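# Place the entire wire inside the bin below its rim

## Task

Get all of the wire into the bin so that no part of it rises above the bin's rim; a wire left dangling over the table edge can count as a failure.

## Robot and tools

Robot: two arms, left_arm and right_arm, each with a two-finger parallel gripper and a wrist camera. Scene frame: origin at table-top height midway between the nominal bases, +x out over the table, +y toward left_arm, +z up. Calibrated bases: left_arm at (-0.021, +0.329, 0) m, right_arm at (+0.001, -0.232, +0.020) m, both almost unrotated. Arm names do not match image sides. A camera stand sits behind the arms. Loose objects can occasionally get a brief shove.

Gripper: fingers point along its own +z and close along its y. end_effector_position is the point between the pads, just under 1 cm behind the tips. Results report end_effector_position (m) and end_effector_quat_wxyz in the scene frame; they may be off by a few cm, more at long reach.

Row format (shared by execute_actions and move): a single list of 14 numbers, each in [-1, 1], covering both arms even if one is idle: dx, dy, dz, rx, ry, rz, opening for left_arm, then those seven for right_arm. The six pose numbers are offsets, not poses, measured along the arm's own Hand target axes from the Hand target at the start of the call or action. Scale: 1.0 = 0.6 m for dx/dy/dz and 180 degrees for the rotation; rx, ry, rz form one rotation vector. Sending the same offset again moves further. All zeros for an arm re-requests its current Hand target. Opening is absolute: +1 fully open (about 87 mm pad gap), +0.5 about 69 mm, 0 about 43 mm, -0.5 about 18 mm, -1 closed. A 0 is a real command, so to leave a gripper alone resend its current value (see Tool commands in the result).

execute_actions(actions, cameras): actions is a list of actions; each action is up to 15 rows, one per 1/30 s step, with the last row repeated if shorter. Every row in an action counts from that action's start pose. An empty actions list returns state plus all cameras. cameras: list of names (cam_high, cam_low, cam_left_wrist, cam_right_wrist), ["all"], or []; an unknown name voids the call.

move(target, speed, blend, opening_speed, blocking, cameras): target is one 14-number row or a list of up to 15 rows; every row is an offset from the same starting Hand targets, not chained. Paths are straight, finish together, take at least 0.5 s and are cut at 10 s. speed: m/s, 0.002 to 2.9, default 0.25 (rotation up to twice that in rad/s), one value or one per target. blend: corner rounding in m per target, 0 means stop at it. opening_speed: rate on the -1..+1 scale per second, at least 0.2. blocking=false returns after about 0.5 s while motion continues. Moves do not avoid obstacles or the other arm; grippers lag and overshoot, worse when fast or near full stretch. Do not route a path near an arm's own base, since that can flip its shoulder; go around. The result adds a move: line such as done, off_target, moving, held or fault, plus limits (paced = clipped pose, held = steps withheld).

wait(seconds 0 to 10): lets time pass holding commands; a running move continues. stop(): brakes a running move. zoom_image(camera, region [x0,y0,x1,y1] pixels, max 504x504): enlarges part of the newest image of that camera. read_manual(section="licences"): licence text only. finished_scene(scene 1 or 2): ends the scene permanently; the wire must already be in the bin and stay there without help.

Results: Hand target is the last commanded pose after clipping; the gripper often rests short of it, and the next command, even zeros, asks for it again, so send any remaining gap as an offset. Orientation is clipped each step to within 40 degrees of the measured one. grip_measured uses the opening scale; to hold something, command about 0.04 below the reading at first contact. Joint torques include gravity; joints 1 to 3 wrap at ±28 N m. Joint velocities may read within noise. Step readings list positions during executed actions only. A MOTOR HOT line appears at 75 °C; at 90 °C the arm folds and idles for the rest of the scene; at 100 °C it collapses. Holding loads, staying stretched or pushing into unreachable goals heats motors, even while you think.

Cameras: all images 672x504; calibration for each is given in OpenCV form and may be slightly off, fixed cameras by up to about 2.3 degrees and 9 mm.

Avoid: dropping the wire from height or releasing it while it moves; fast contact with the table, bin or other fixtures; hard pushes; any contact between the arms or grippers, including one gripper closing on the other's fingers, which can end the scene; strain on the wrist camera cables; leaving anything off the table or hanging over its edge. After a blocked push, command the target back behind the gripper. Check pose and tilt after each move and correct it. Thinking time lets the scene run on.

Each tool is called after ">>>" as name(argument=value, ...), one argument or row to a line, values as JSON.

## Session

>>> execute_actions(
  actions=[],
)

Scene clock: 0.00 s.
left_arm: end_effector_position=(+0.3608, +0.3502, +0.0358) grip_measured=+1.000 end_effector_quat_wxyz=(+0.546, -0.037, +0.836, +0.028) | right_arm: end_effector_position=(+0.3689, -0.2731, +0.0622) grip_measured=+0.986 end_effector_quat_wxyz=(+0.582, +0.120, +0.792, -0.138)
Joint positions: left_arm=[0.037 1.575 0.398 0.763 -0.062 -0.02 1] | right_arm=[0.094 1.627 0.312 0.993 0.453 0.061 0.993]
Joint velocities: within noise
Joint torques (N m): no reading
Heat: left arm: 38 °C; right arm: 32 °C.
Hand target: left_arm +0.3637, +0.3503, +0.0406; +0.552, -0.037, +0.833, +0.028 | right_arm +0.3732, -0.2728, +0.0700; +0.592, +0.123, +0.784, -0.136
Tool commands: left_gripper/opening=+1.0 right_gripper/opening=+1.0
camera_calibration:
cam_left_wrist: T_world_to_cam=[[0.0900507, -0.995827, -0.0147855, 0.314815], [-0.955722, -0.0822289, -0.282549, 0.404658], [0.280155, 0.0395746, -0.959139, 0.065516], [0, 0, 0, 1]] pos_world=[0.340037, 0.344183, 0.18183]
cam_right_wrist: T_world_to_cam=[[-0.341504, -0.937931, 0.0605056, -0.132595], [-0.877801, 0.295278, -0.377196, 0.446588], [0.335918, -0.181926, -0.924155, 0.0264654], [0, 0, 0, 1]] pos_world=[0.337844, -0.251418, 0.200932]

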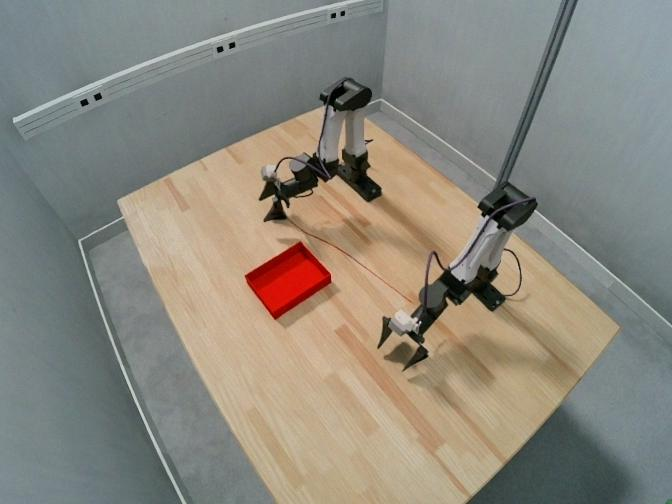

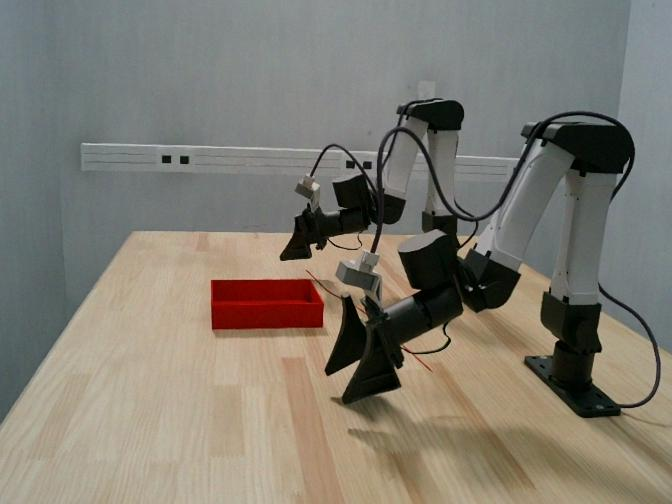

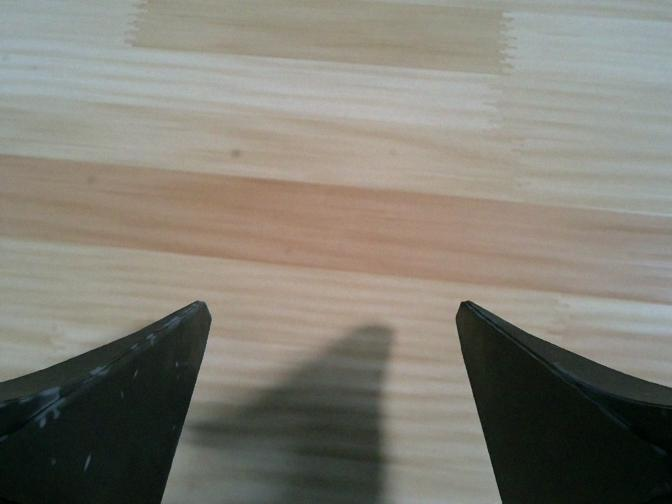

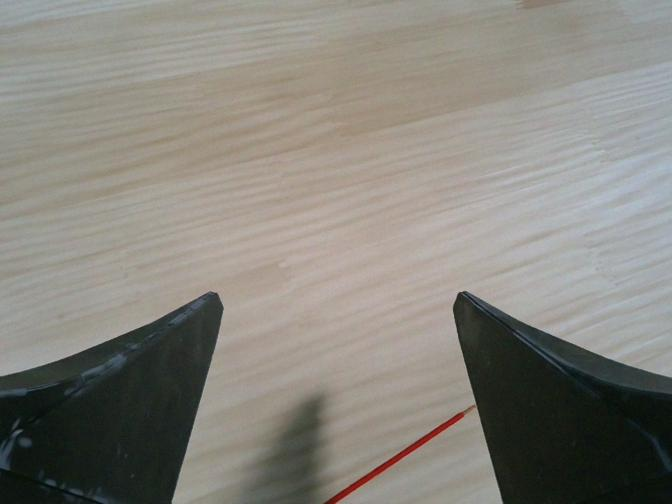

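>>> move(
  target=[
    [0,0,0,0,0,0,1,-0.112,-0.008,-0.03,0,0,0,0],
    [0,0,0,0,0,0,1,-0.015,0.321,-0.4115,0.1867,0.3904,0.2791,0],
  ],
  speed=0.3,
  blend=[0.03,0],
  cameras=["all"],
)

Scene clock: 23.73 s.
left_arm: end_effector_position=(+0.3608, +0.3502, +0.0358) grip_measured=+1.000 end_effector_quat_wxyz=(+0.546, -0.037, +0.836, +0.028) | right_arm: end_effector_position=(+0.2203, -0.0100, +0.1264) grip_measured=+0.000 end_effector_quat_wxyz=(+0.003, +0.617, +0.787, -0.004)
Joint positions: left_arm=[0.037 1.575 0.398 0.763 -0.062 -0.02 1] | right_arm=[0.677 1.656 1.335 -1.257 0.008 2.004 0.5]
Joint torques (N m): left_arm=[-0.54 -6.39 6.17 1.52 -0.01 -0.06] | right_arm=[0.34 -5.64 7.16 0.2 0.09 0.11]
Heat: left arm: 39 °C; right arm: 34 °C.
Hand target: left_arm +0.3637, +0.3503, +0.0406; +0.552, -0.037, +0.833, +0.028 | right_arm +0.2224, -0.0049, +0.1300; +0.000, +0.622, +0.783, +0.000
Off the commanded pose: left_arm 0.006 m, 1 deg | right_arm 0.007 m, 1 deg.
move: done
camera_calibration:
cam_left_wrist: T_world_to_cam=[[0.0900507, -0.995827, -0.0147855, 0.314815], [-0.955722, -0.0822289, -0.282549, 0.404658], [0.280155, 0.0395746, -0.959139, 0.065516], [0, 0, 0, 1]] pos_world=[0.340037, 0.344183, 0.18183]
cam_right_wrist: T_world_to_cam=[[-0.974608, -0.223491, -0.0138411, 0.215548], [-0.152262, 0.616131, 0.772786, -0.0393691], [-0.164183, 0.755271, -0.634516, 0.266461], [0, 0, 0, 1]] pos_world=[0.247828, -0.128821, 0.202481]

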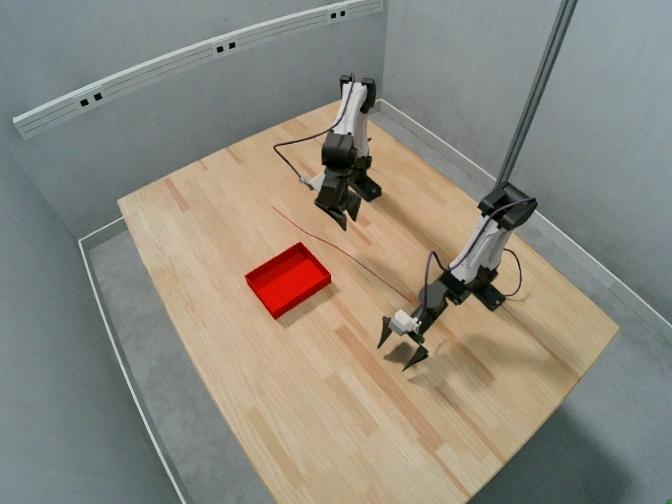

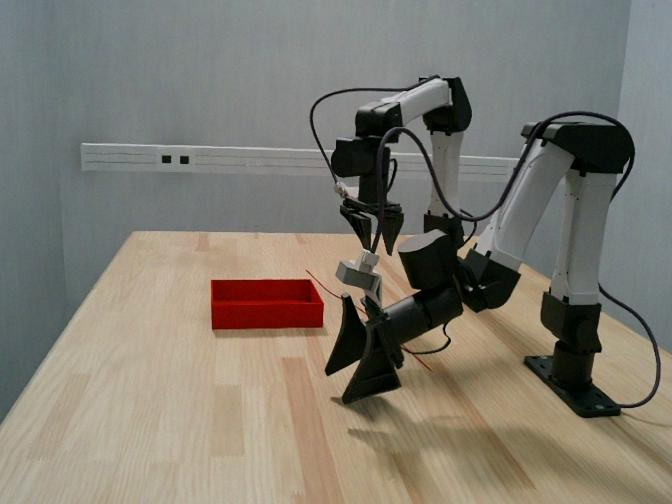

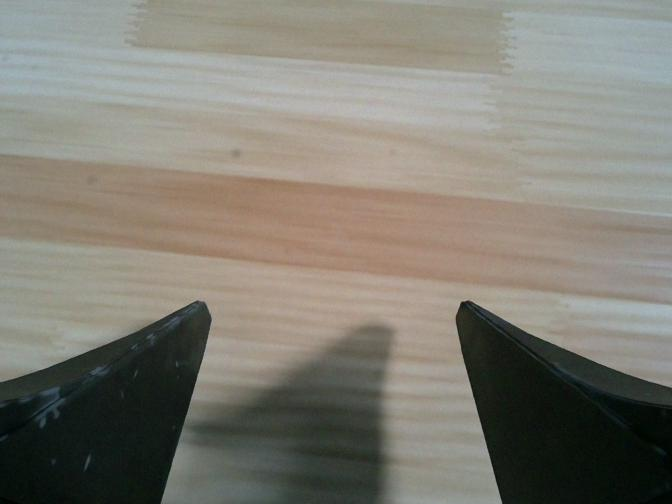

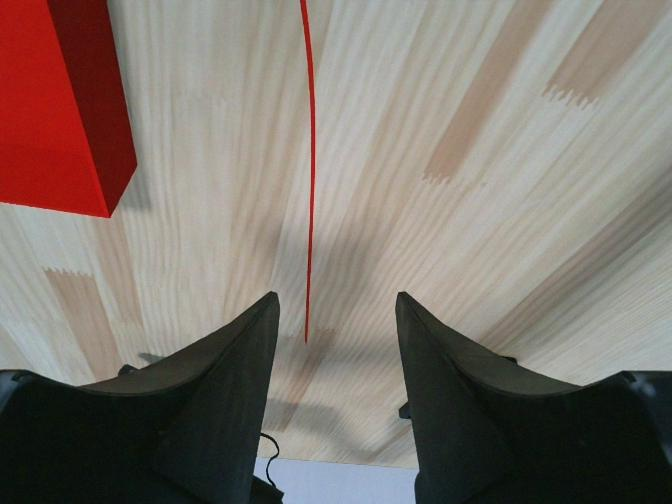

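>>> move(
  target=[0,0,0,0,0,0,1,-0.038,0.030,0.158,0,0,0,-0.1],
  speed=0.2,
  cameras=["cam_right_wrist"],
)

Scene clock: 30.10 s.
left_arm: end_effector_position=(+0.3608, +0.3502, +0.0358) grip_measured=+1.000 end_effector_quat_wxyz=(+0.546, -0.037, +0.836, +0.028) | right_arm: end_effector_position=(+0.2446, -0.0239, +0.0381) grip_measured=-0.100 end_effector_quat_wxyz=(+0.003, +0.626, +0.780, -0.003)
Joint positions: left_arm=[0.037 1.575 0.398 0.763 -0.062 -0.02 1] | right_arm=[0.592 1.777 1.112 -0.91 0.007 1.94 0.45]
Joint torques (N m): left_arm=[-0.54 -6.38 6.16 1.52 -0.01 -0.06] | right_arm=[-0.35 -6.69 4.41 0.42 0.08 -0.18]
Heat: left arm: 39 °C; right arm: 34 °C.
Hand target: left_arm +0.3637, +0.3503, +0.0406; +0.552, -0.037, +0.833, +0.028 | right_arm +0.2451, -0.0230, +0.0351; +0.000, +0.622, +0.783, +0.000
Off the commanded pose: left_arm 0.006 m, 1 deg | right_arm 0.003 m, 1 deg.
move: done
camera_calibration:
cam_right_wrist: T_world_to_cam=[[-0.979223, -0.20222, -0.0151636, 0.236701], [-0.139484, 0.61738, 0.7742, 0.0379714], [-0.147197, 0.76023, -0.632759, 0.220771], [0, 0, 0, 1]] pos_world=[0.269577, -0.143413, 0.113886]
Images, in order (width x height): cam_right_wrist 672x504.

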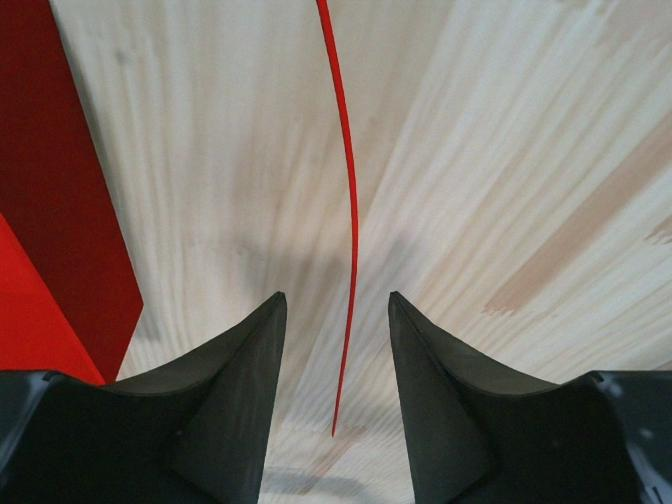

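>>> move(
  target=[
    [0,0,0,0,0,0,1,0,-0.005,0.04,0,0,0,-0.3],
    [0,0,0,0,0,0,1,0,-0.005,0.063,0,0,0,-0.3],
    [0,0,0,0,0,0,1,0,-0.005,0.063,0,0,0,-1],
  ],
  speed=[0.15,0.05,0.05],
  opening_speed=1.0,
  cameras=["cam_right_wrist"],
)

>>> zoom_image(
  camera="cam_right_wrist",
  region=[230, 200, 450, 400],
)

Scene clock: 40.10 s.
left_arm: end_effector_position=(+0.3608, +0.3502, +0.0358) grip_measured=+1.000 end_effector_quat_wxyz=(+0.546, -0.037, +0.836, +0.028) | right_arm: end_effector_position=(+0.2433, -0.0230, +0.0053) grip_measured=-0.978 end_effector_quat_wxyz=(-0.001, +0.626, +0.780, +0.002)
Joint positions: left_arm=[0.037 1.575 0.398 0.763 -0.062 -0.02 1] | right_arm=[0.591 1.83 1.029 -0.766 -0.003 1.939 0.011]
Joint torques (N m): left_arm=[-0.53 -6.39 6.17 1.52 -0.01 -0.06] | right_arm=[0.14 -5.94 3.32 0.53 0.17 -0.16]
Heat: left arm: 39 °C; right arm: 34 °C.
Hand target: left_arm +0.3637, +0.3503, +0.0406; +0.552, -0.037, +0.833, +0.028 | right_arm +0.2422, -0.0237, -0.0026; +0.000, +0.622, +0.783, +0.000
Off the commanded pose: left_arm 0.006 m, 1 deg | right_arm 0.008 m, 1 deg.
move: done
camera_calibration:
cam_right_wrist: T_world_to_cam=[[-0.97921, -0.201963, -0.0189117, 0.235026], [-0.1404, 0.607515, 0.781802, 0.0626535], [-0.146406, 0.768204, -0.62324, 0.199043], [0, 0, 0, 1]] pos_world=[0.268078, -0.143502, 0.0795139]
Images, in order (width x height): cam_right_wrist 672x504.

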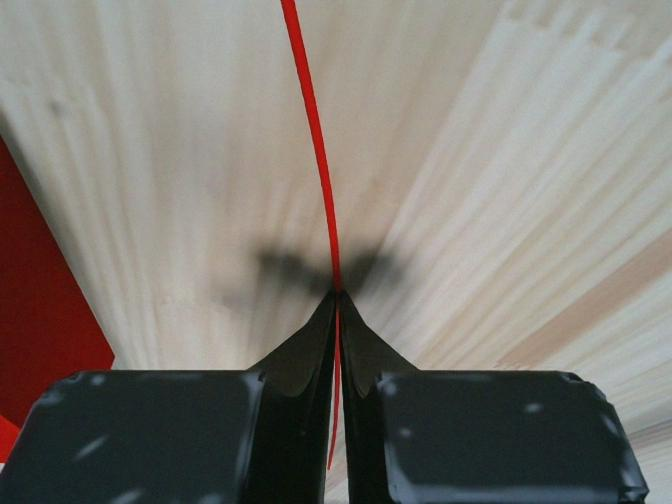

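Scaled by 2.291 from the camera's 672x504 image, which has a finer 960x720 frame.

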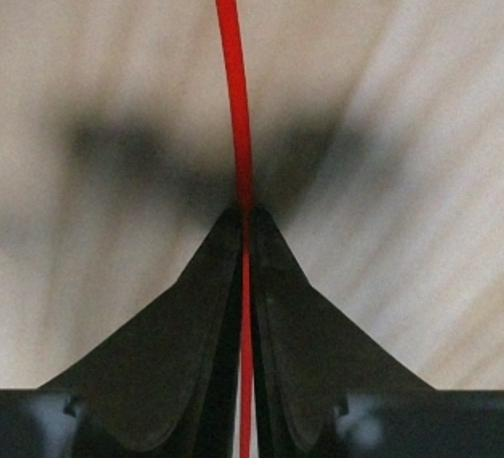

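>>> move(
  target=[
    [0,0,0,0,0,0,1,0,0,-0.221,0,0,0,-1],
    [0,0,0,0,0,0,1,-0.015,0.096,-0.605,-0.25,0,0,-1],
    [0,0,0,0,0,0,1,-0.051,0.216,-0.672,-0.333,0,0,-1],
  ],
  speed=0.2,
  blend=[0.04,0.04,0],
  cameras=["all"],
)

Scene clock: 57.33 s.
left_arm: end_effector_position=(+0.3608, +0.3502, +0.0358) grip_measured=+1.000 end_effector_quat_wxyz=(+0.546, -0.037, +0.836, +0.028) | right_arm: end_effector_position=(+0.3706, -0.0267, +0.3942) grip_measured=-0.978 end_effector_quat_wxyz=(+0.306, +0.547, +0.680, +0.380)
Joint positions: left_arm=[0.037 1.575 0.398 0.763 -0.062 -0.02 1] | right_arm=[0.52 1.454 1.758 -0.875 0.254 1.731 0.011]
Joint torques (N m): left_arm=[-0.53 -6.39 6.17 1.52 -0.01 -0.06] | right_arm=[-0.43 -4.36 6.23 2.06 0.08 -0.23]
Heat: left arm: 39 °C; right arm: 35 °C.
Hand target: left_arm +0.3637, +0.3503, +0.0406; +0.552, -0.037, +0.833, +0.028 | right_arm +0.3755, -0.0244, +0.4004; +0.311, +0.539, +0.678, +0.391
Off the commanded pose: left_arm 0.006 m, 1 deg | right_arm 0.008 m, 2 deg.
move: done
camera_calibration:
cam_left_wrist: T_world_to_cam=[[0.0900507, -0.995827, -0.0147855, 0.314815], [-0.955722, -0.0822289, -0.282549, 0.404658], [0.280155, 0.0395746, -0.959139, 0.065516], [0, 0, 0, 1]] pos_world=[0.340037, 0.344183, 0.18183]
cam_right_wrist: T_world_to_cam=[[-0.501291, -0.0950005, -0.860048, 0.523637], [-0.784765, 0.468608, 0.405648, 0.162013], [0.364489, 0.878283, -0.309462, 0.152904], [0, 0, 0, 1]] pos_world=[0.333905, -0.160468, 0.43195]

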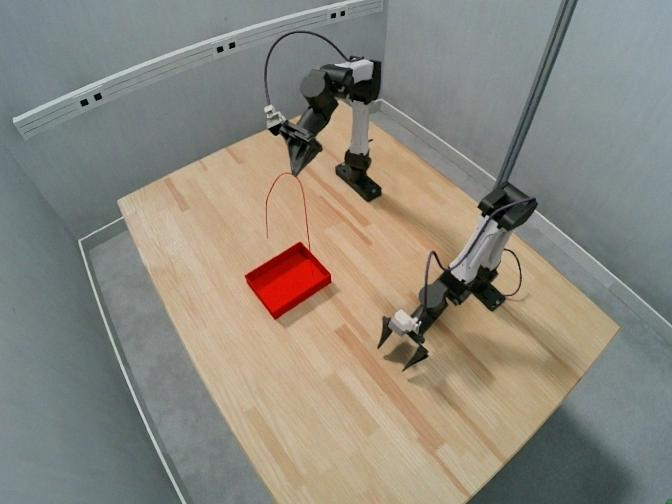

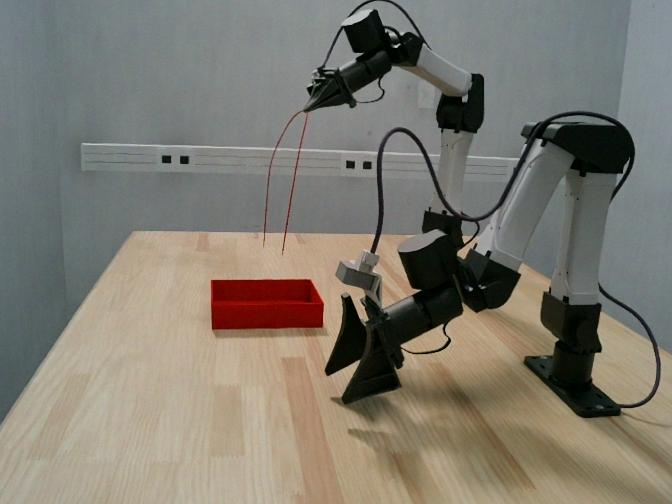

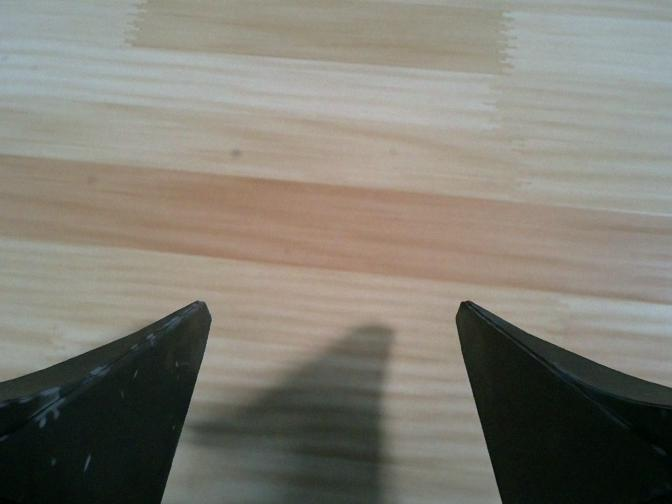

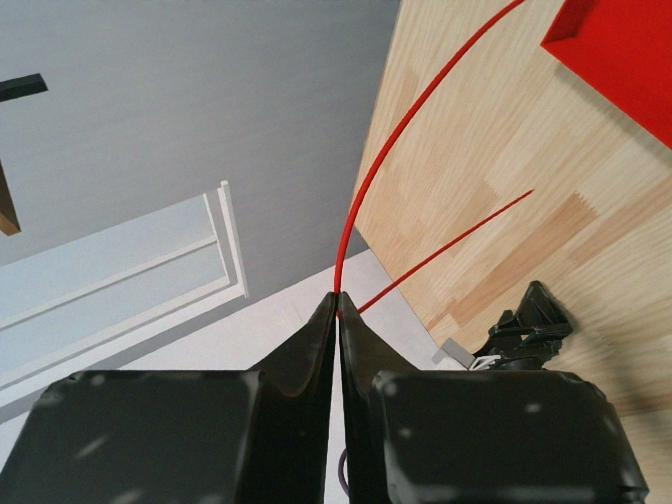

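>>> move(
  target=[0,0,0,0,0,0,1,-0.005,0.020,0.035,0,0.2021,-0.1167,-1],
  speed=0.2,
  cameras=["cam_high","cam_low","cam_right_wrist"],
)

Scene clock: 70.93 s.
left_arm: end_effector_position=(+0.3608, +0.3502, +0.0358) grip_measured=+1.000 end_effector_quat_wxyz=(+0.546, -0.037, +0.836, +0.028) | right_arm: end_effector_position=(+0.3988, -0.0218, +0.3943) grip_measured=-0.978 end_effector_quat_wxyz=(+0.144, +0.272, +0.827, +0.471)
Joint positions: left_arm=[0.037 1.575 0.398 0.763 -0.062 -0.02 1] | right_arm=[0.183 1.822 2.181 -1.059 -0.645 1.124 0.011]
Joint torques (N m): left_arm=[-0.53 -6.39 6.16 1.52 -0.01 -0.06] | right_arm=[-0.39 -7.05 7.77 1.62 -0.21 -0.29]
Heat: left arm: 39 °C; right arm: 36 °C.
Hand target: left_arm +0.3637, +0.3503, +0.0406; +0.552, -0.037, +0.833, +0.028 | right_arm +0.3997, -0.0218, +0.4004; +0.150, +0.260, +0.826, +0.477
Off the commanded pose: left_arm 0.006 m, 1 deg | right_arm 0.006 m, 2 deg.
move: done
camera_calibration:
cam_right_wrist: T_world_to_cam=[[-0.318535, -0.387763, -0.864971, 0.461006], [-0.894162, -0.17999, 0.409973, 0.209645], [-0.314659, 0.904015, -0.28939, 0.401851], [0, 0, 0, 1]] pos_world=[0.460749, -0.146785, 0.4291]
Images, in order (width x height): cam_high 672x504, cam_low 672x504, cam_right_wrist 672x504.

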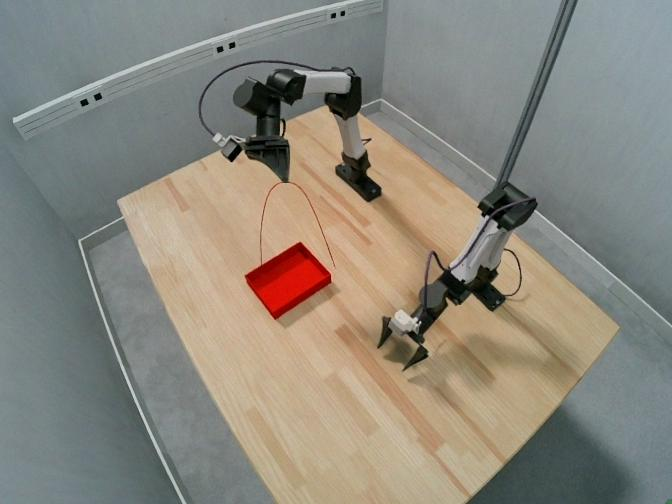

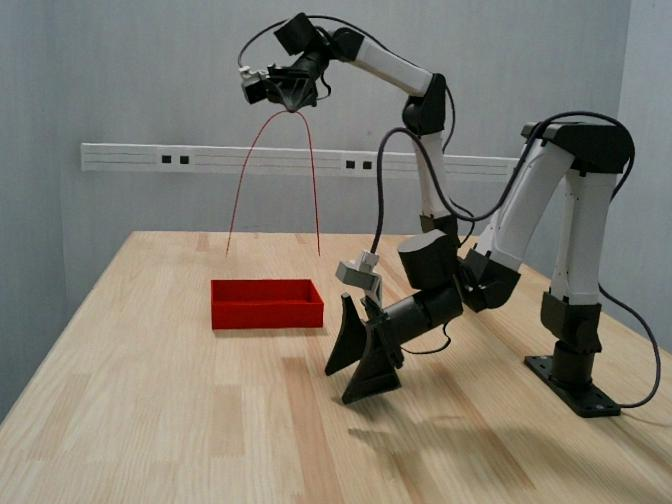

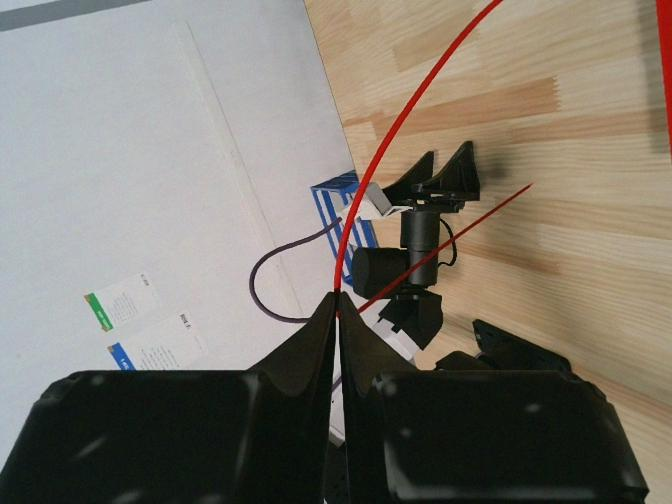

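>>> move(
  target=[0,0,0,0,0,0,1,-0.047,-0.084,-0.012,0,0,0,-1],
  speed=0.12,
  cameras=["cam_high","cam_low"],
)

>>> zoom_image(
  camera="cam_high",
  region=[200, 150, 400, 350],
)

>>> zoom_image(
  camera="cam_low",
  region=[180, 180, 380, 350],
)

Scene clock: 80.97 s.
left_arm: end_effector_position=(+0.3608, +0.3502, +0.0358) grip_measured=+1.000 end_effector_quat_wxyz=(+0.546, -0.037, +0.836, +0.028) | right_arm: end_effector_position=(+0.4106, -0.0641, +0.3453) grip_measured=-0.978 end_effector_quat_wxyz=(+0.128, +0.281, +0.830, +0.464)
Joint positions: left_arm=[0.037 1.575 0.398 0.763 -0.062 -0.02 1] | right_arm=[0.06 1.792 1.959 -0.975 -0.735 1.017 0.011]
Joint torques (N m): left_arm=[-0.53 -6.39 6.17 1.52 -0.01 -0.06] | right_arm=[-0.1 -11.67 4.97 1.78 -0.24 -0.27]
Heat: left arm: 39 °C; right arm: 36 °C.
Hand target: left_arm +0.3637, +0.3503, +0.0406; +0.552, -0.037, +0.833, +0.028 | right_arm +0.4048, -0.0638, +0.3603; +0.150, +0.261, +0.826, +0.477
Off the commanded pose: left_arm 0.006 m, 1 deg | right_arm 0.016 m, 4 deg.
move: off_target (right_arm)
Images, in order (width x height): cam_high 672x504, cam_low 672x504.

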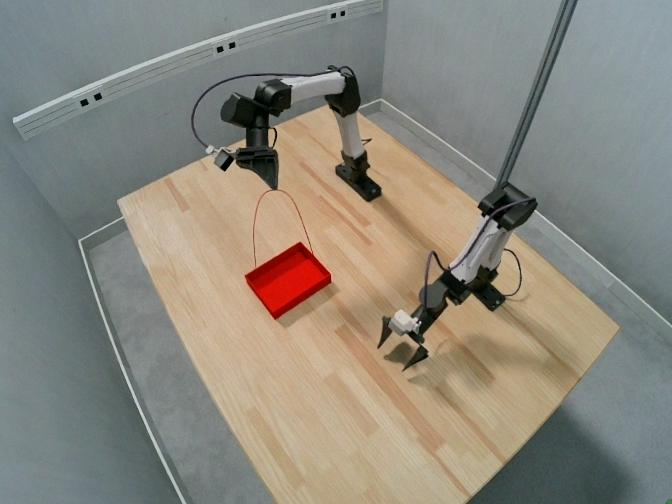

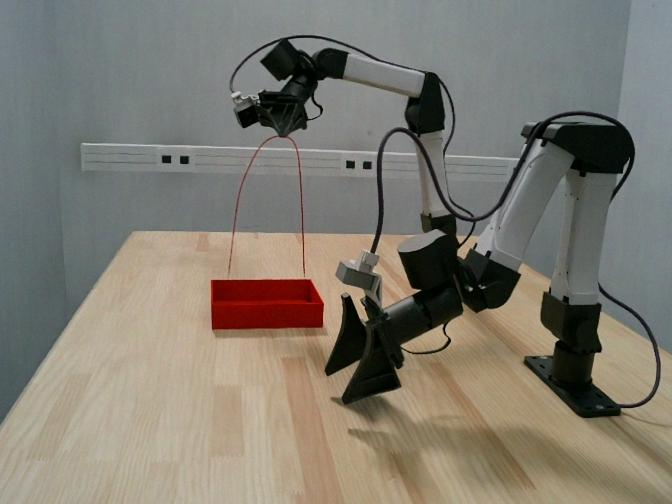

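Scaled by 2.520 from the camera's 672x504 image, which has a finer 960x720 frame.

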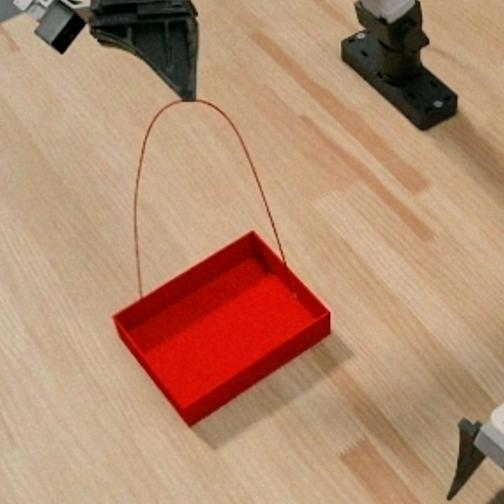

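Scaled by 2.520 from the camera's 672x504 image, which has a finer 960x720 frame.

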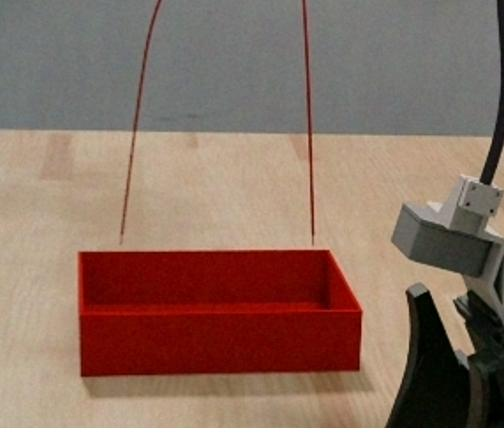

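>>> move(
  target=[0,0,0,0,0,0,1,-0.015,-0.006,0.006,0,0.0577,-0.0333,-1],
  speed=0.1,
  cameras=["cam_high","cam_low"],
)

>>> zoom_image(
  camera="cam_high",
  region=[200, 150, 400, 350],
)

>>> zoom_image(
  camera="cam_low",
  region=[180, 180, 380, 350],
)

Scene clock: 91.37 s.
left_arm: end_effector_position=(+0.3608, +0.3502, +0.0358) grip_measured=+1.000 end_effector_quat_wxyz=(+0.546, -0.037, +0.836, +0.028) | right_arm: end_effector_position=(+0.4113, -0.0667, +0.3505) grip_measured=-0.978 end_effector_quat_wxyz=(+0.093, +0.183, +0.850, +0.484)
Joint positions: left_arm=[0.037 1.575 0.398 0.763 -0.062 -0.02 1] | right_arm=[0.028 1.999 2.288 -1.254 -0.896 0.747 0.011]
Joint torques (N m): left_arm=[-0.54 -6.39 6.17 1.52 -0.01 -0.06] | right_arm=[-0.57 -8.4 7.95 1.23 -0.34 -0.28]
Heat: left arm: 39 °C; right arm: 39 °C.
Hand target: left_arm +0.3637, +0.3503, +0.0406; +0.552, -0.037, +0.833, +0.028 | right_arm +0.4129, -0.0679, +0.3554; +0.099, +0.173, +0.849, +0.490
Off the commanded pose: left_arm 0.006 m, 1 deg | right_arm 0.005 m, 2 deg.
move: done
Images, in order (width x height): cam_high 672x504, cam_low 672x504.

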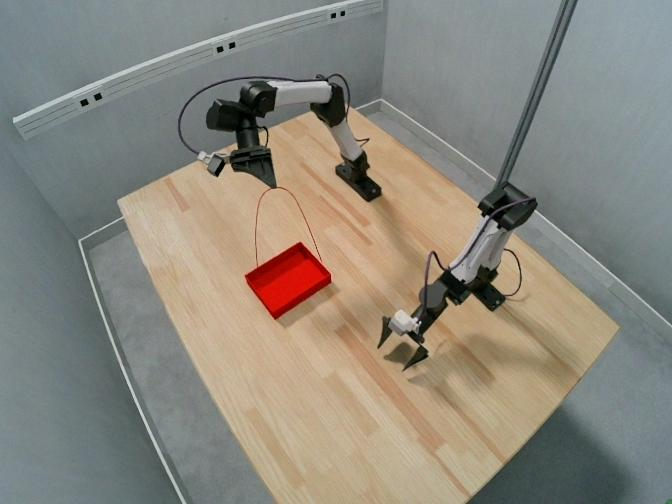

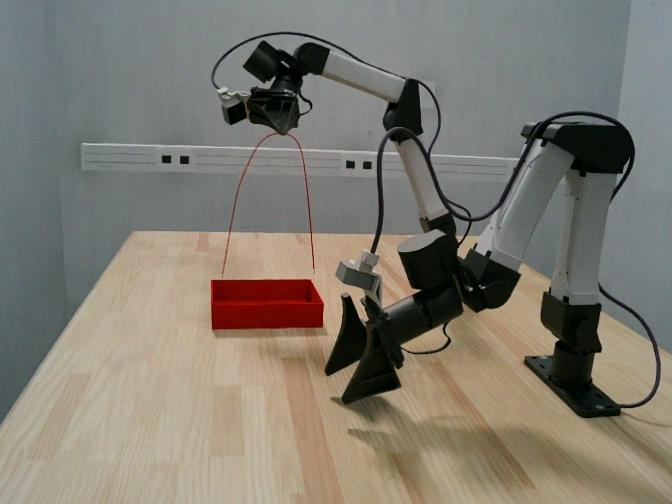

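Scaled by 2.520 from the camera's 672x504 image, which has a finer 960x720 frame.

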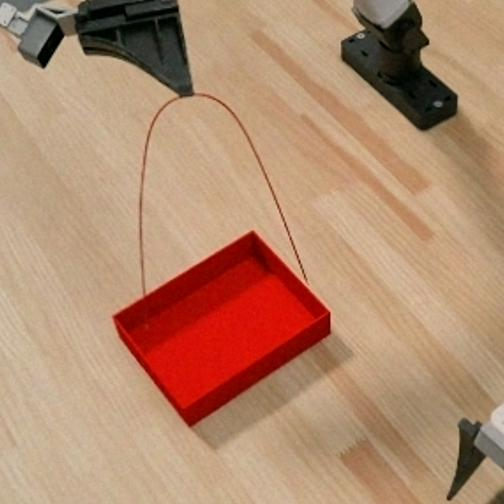

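Scaled by 2.520 from the camera's 672x504 image, which has a finer 960x720 frame.

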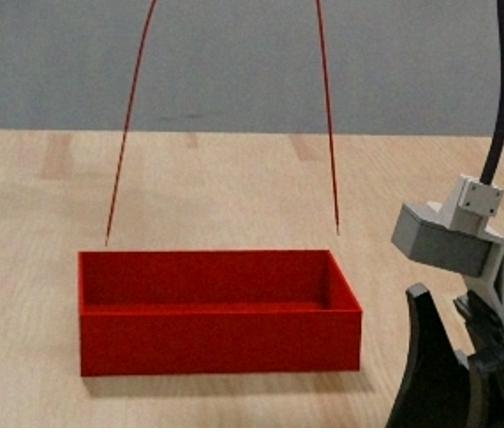

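>>> move(
  target=[0,0,0,0,0,0,1,-0.0125,-0.0875,0.032,0,0,0,-1],
  speed=0.1,
  cameras=["cam_high","cam_low"],
)

>>> zoom_image(
  camera="cam_high",
  region=[200, 150, 400, 350],
)

>>> zoom_image(
  camera="cam_low",
  region=[180, 180, 380, 350],
)

Scene clock: 97.53 s.
left_arm: end_effector_position=(+0.3608, +0.3502, +0.0358) grip_measured=+1.000 end_effector_quat_wxyz=(+0.546, -0.037, +0.836, +0.028) | right_arm: end_effector_position=(+0.4202, -0.0789, +0.2829) grip_measured=-0.978 end_effector_quat_wxyz=(+0.074, +0.191, +0.854, +0.479)
Joint positions: left_arm=[0.037 1.575 0.398 0.763 -0.062 -0.02 1] | right_arm=[-0.003 1.965 1.968 -1.052 -0.913 0.695 0.011]
Joint torques (N m): left_arm=[-0.54 -6.39 6.16 1.52 -0.01 -0.06] | right_arm=[-0.32 -13.87 4.93 1.43 -0.34 -0.19]
Heat: left arm: 39 °C; right arm: 40 °C.
Hand target: left_arm +0.3637, +0.3503, +0.0406; +0.552, -0.037, +0.833, +0.028 | right_arm +0.4160, -0.0797, +0.3003; +0.099, +0.173, +0.849, +0.490
Off the commanded pose: left_arm 0.006 m, 1 deg | right_arm 0.018 m, 4 deg.
move: off_target (right_arm)
Images, in order (width x height): cam_high 672x504, cam_low 672x504.

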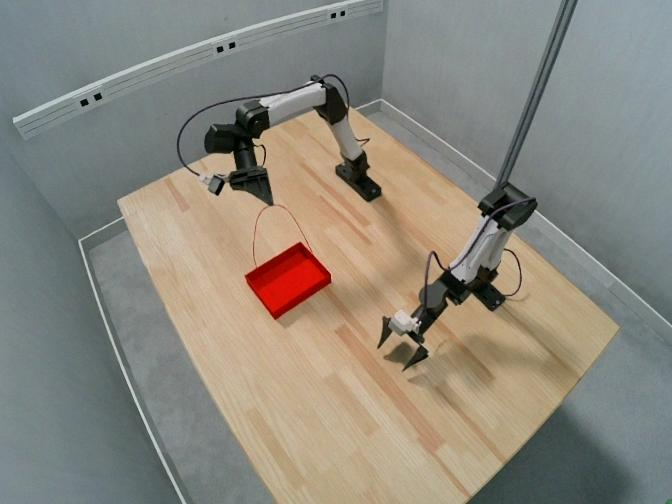

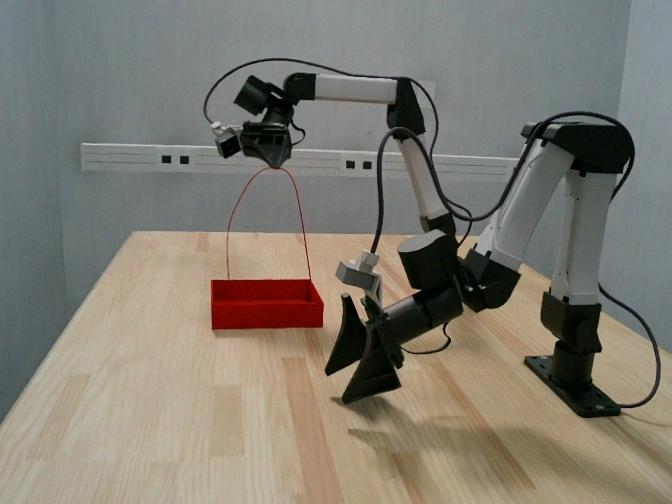

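Scaled by 2.520 from the camera's 672x504 image, which has a finer 960x720 frame.

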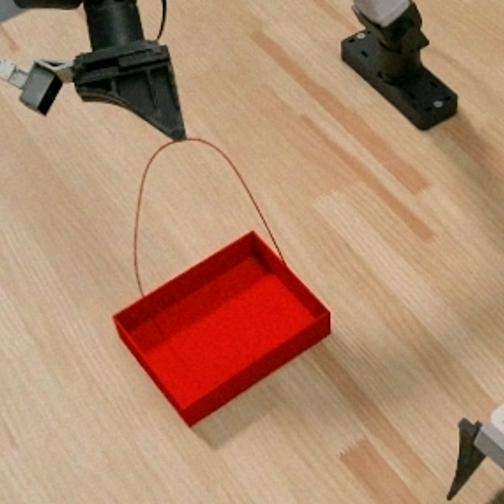

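Scaled by 2.520 from the camera's 672x504 image, which has a finer 960x720 frame.

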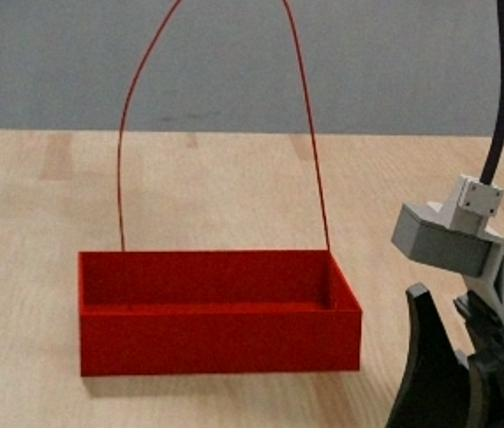

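>>> zoom_image(
  camera="cam_high",
  region=[236, 232, 336, 322],
)

>>> zoom_image(
  camera="cam_low",
  region=[200, 250, 340, 340],
)

Scaled by 5.040 from the camera's 672x504 image, which has a finer 960x720 frame.

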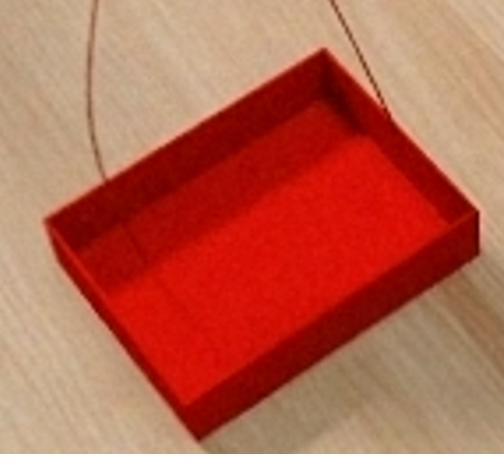

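Scaled by 3.600 from the camera's 672x504 image, which has a finer 960x720 frame.

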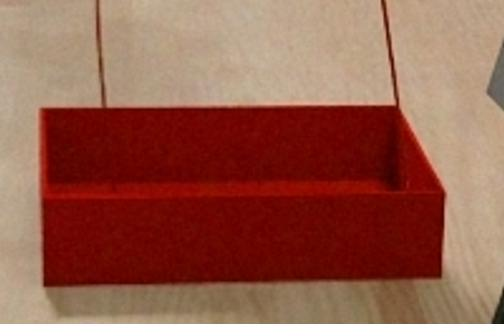

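>>> move(
  target=[0,0,0,0,0,0,1,0.006,-0.068,0.099,0.028,0.094,-0.060,-1],
  speed=0.1,
  cameras=["cam_high","cam_low"],
)

>>> zoom_image(
  camera="cam_high",
  region=[226, 212, 346, 322],
)

>>> zoom_image(
  camera="cam_low",
  region=[180, 180, 380, 350],
)

Scene clock: 109.00 s.
left_arm: end_effector_position=(+0.3608, +0.3502, +0.0358) grip_measured=+1.000 end_effector_quat_wxyz=(+0.546, -0.037, +0.836, +0.028) | right_arm: end_effector_position=(+0.4235, -0.0517, +0.2337) grip_measured=-0.978 end_effector_quat_wxyz=(+0.007, +0.034, +0.888, +0.458)
Joint positions: left_arm=[0.037 1.575 0.398 0.763 -0.062 -0.02 1] | right_arm=[0.079 2.367 2.49 -1.515 -0.94 0.243 0.011]
Joint torques (N m): left_arm=[-0.53 -6.38 6.17 1.52 -0.01 -0.06] | right_arm=[0.49 -10.67 7.69 0.59 -0.34 -0.27]
Heat: left arm: 39 °C; right arm: 43 °C.
Hand target: left_arm +0.3637, +0.3503, +0.0406; +0.552, -0.037, +0.833, +0.028 | right_arm +0.4247, -0.0496, +0.2353; +0.011, +0.023, +0.887, +0.461
Off the commanded pose: left_arm 0.006 m, 1 deg | right_arm 0.003 m, 1 deg.
move: done
Images, in order (width x height): cam_high 672x504, cam_low 672x504.

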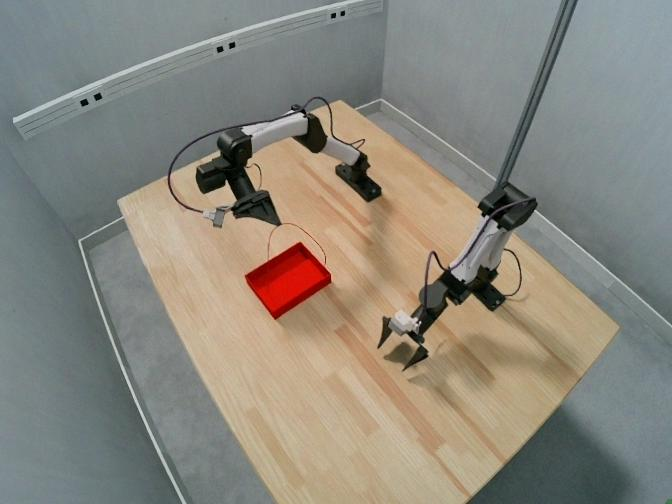

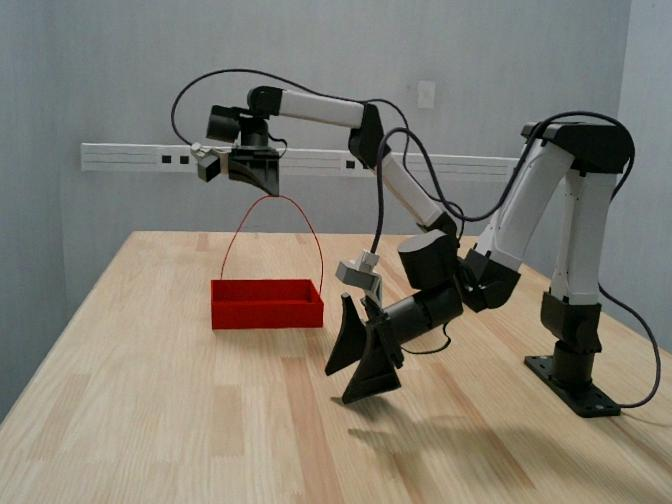

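Scaled by 4.200 from the camera's 672x504 image, which has a finer 960x720 frame.

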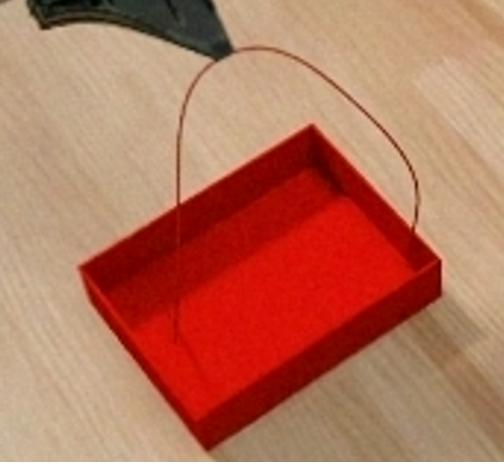

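Scaled by 2.520 from the camera's 672x504 image, which has a finer 960x720 frame.

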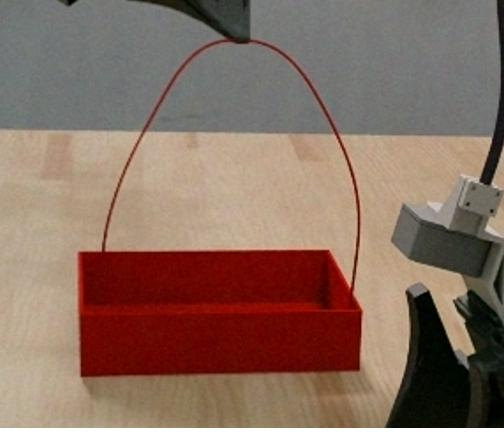

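>>> move(
  target=[0,0,0,0,0,0,1,-0.032,-0.080,0.089,0.028,0.045,-0.033,-1],
  speed=0.1,
  cameras=["cam_high","cam_low"],
)

>>> zoom_image(
  camera="cam_high",
  region=[226, 212, 346, 322],
)

>>> zoom_image(
  camera="cam_low",
  region=[180, 180, 380, 350],
)

Scene clock: 119.43 s.
left_arm: end_effector_position=(+0.3608, +0.3502, +0.0358) grip_measured=+1.000 end_effector_quat_wxyz=(+0.546, -0.037, +0.836, +0.028) | right_arm: end_effector_position=(+0.4429, -0.0349, +0.1650) grip_measured=-0.978 end_effector_quat_wxyz=(-0.006, -0.028, +0.901, +0.432)
Joint positions: left_arm=[0.037 1.575 0.398 0.763 -0.062 -0.02 1] | right_arm=[0.13 2.608 2.697 -1.558 -0.889 0.113 0.011]
Joint torques (N m): left_arm=[-0.53 -6.38 6.17 1.52 -0.01 -0.06] | right_arm=[0.43 -12.22 7.54 0.45 -0.15 -0.25]
Heat: left arm: 38 °C; right arm: 42 °C.
Hand target: left_arm +0.3637, +0.3503, +0.0406; +0.552, -0.037, +0.833, +0.028 | right_arm +0.4446, -0.0345, +0.1654; -0.029, -0.055, +0.905, +0.421
Off the commanded pose: left_arm 0.006 m, 1 deg | right_arm 0.002 m, 4 deg.
joint sent to its limit (right arm) — joint 4 (wrist pitch), lower limit. The joint targets are off in orientation, not in position.
move: off_target (right_arm)
Images, in order (width x height): cam_high 672x504, cam_low 672x504.

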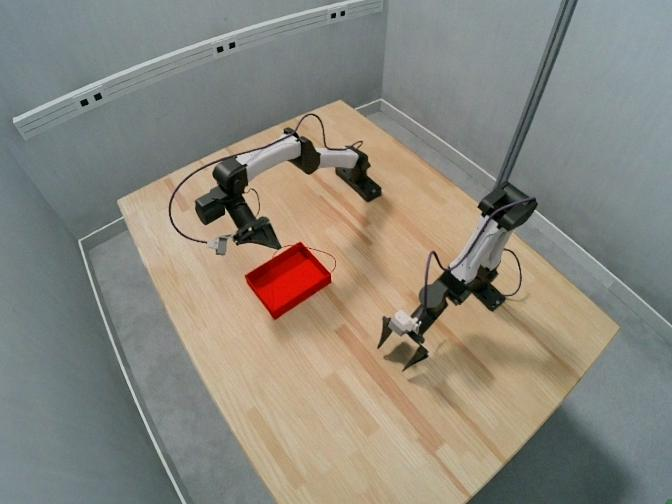

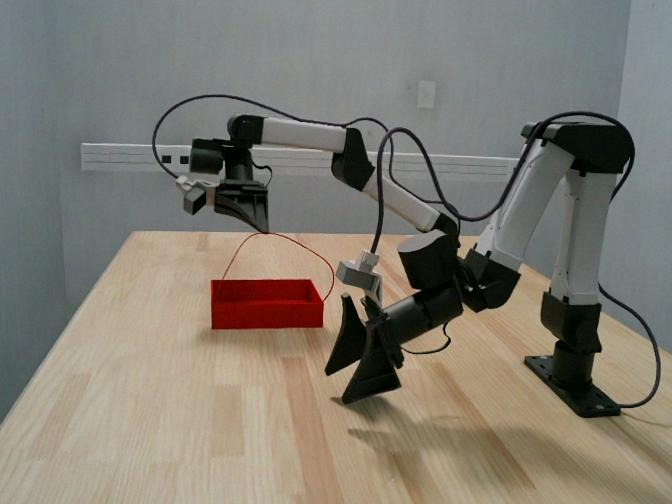

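Scaled by 4.200 from the camera's 672x504 image, which has a finer 960x720 frame.

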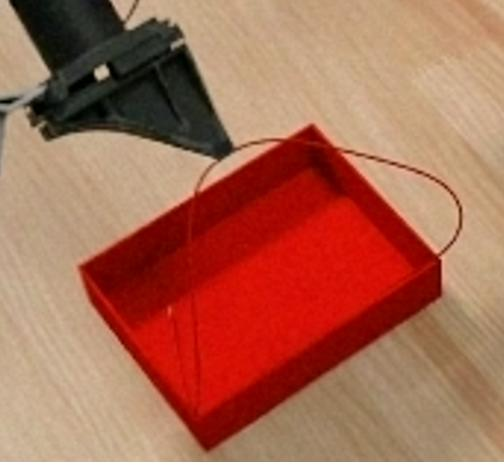

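Scaled by 2.520 from the camera's 672x504 image, which has a finer 960x720 frame.

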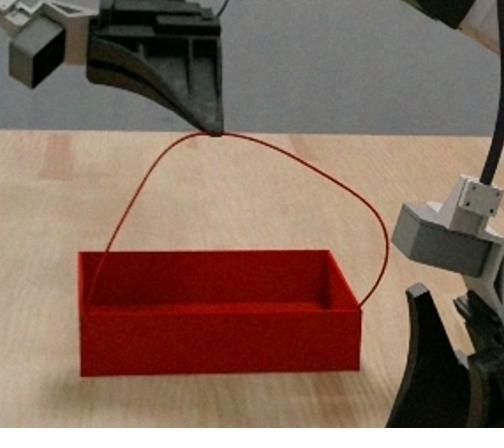

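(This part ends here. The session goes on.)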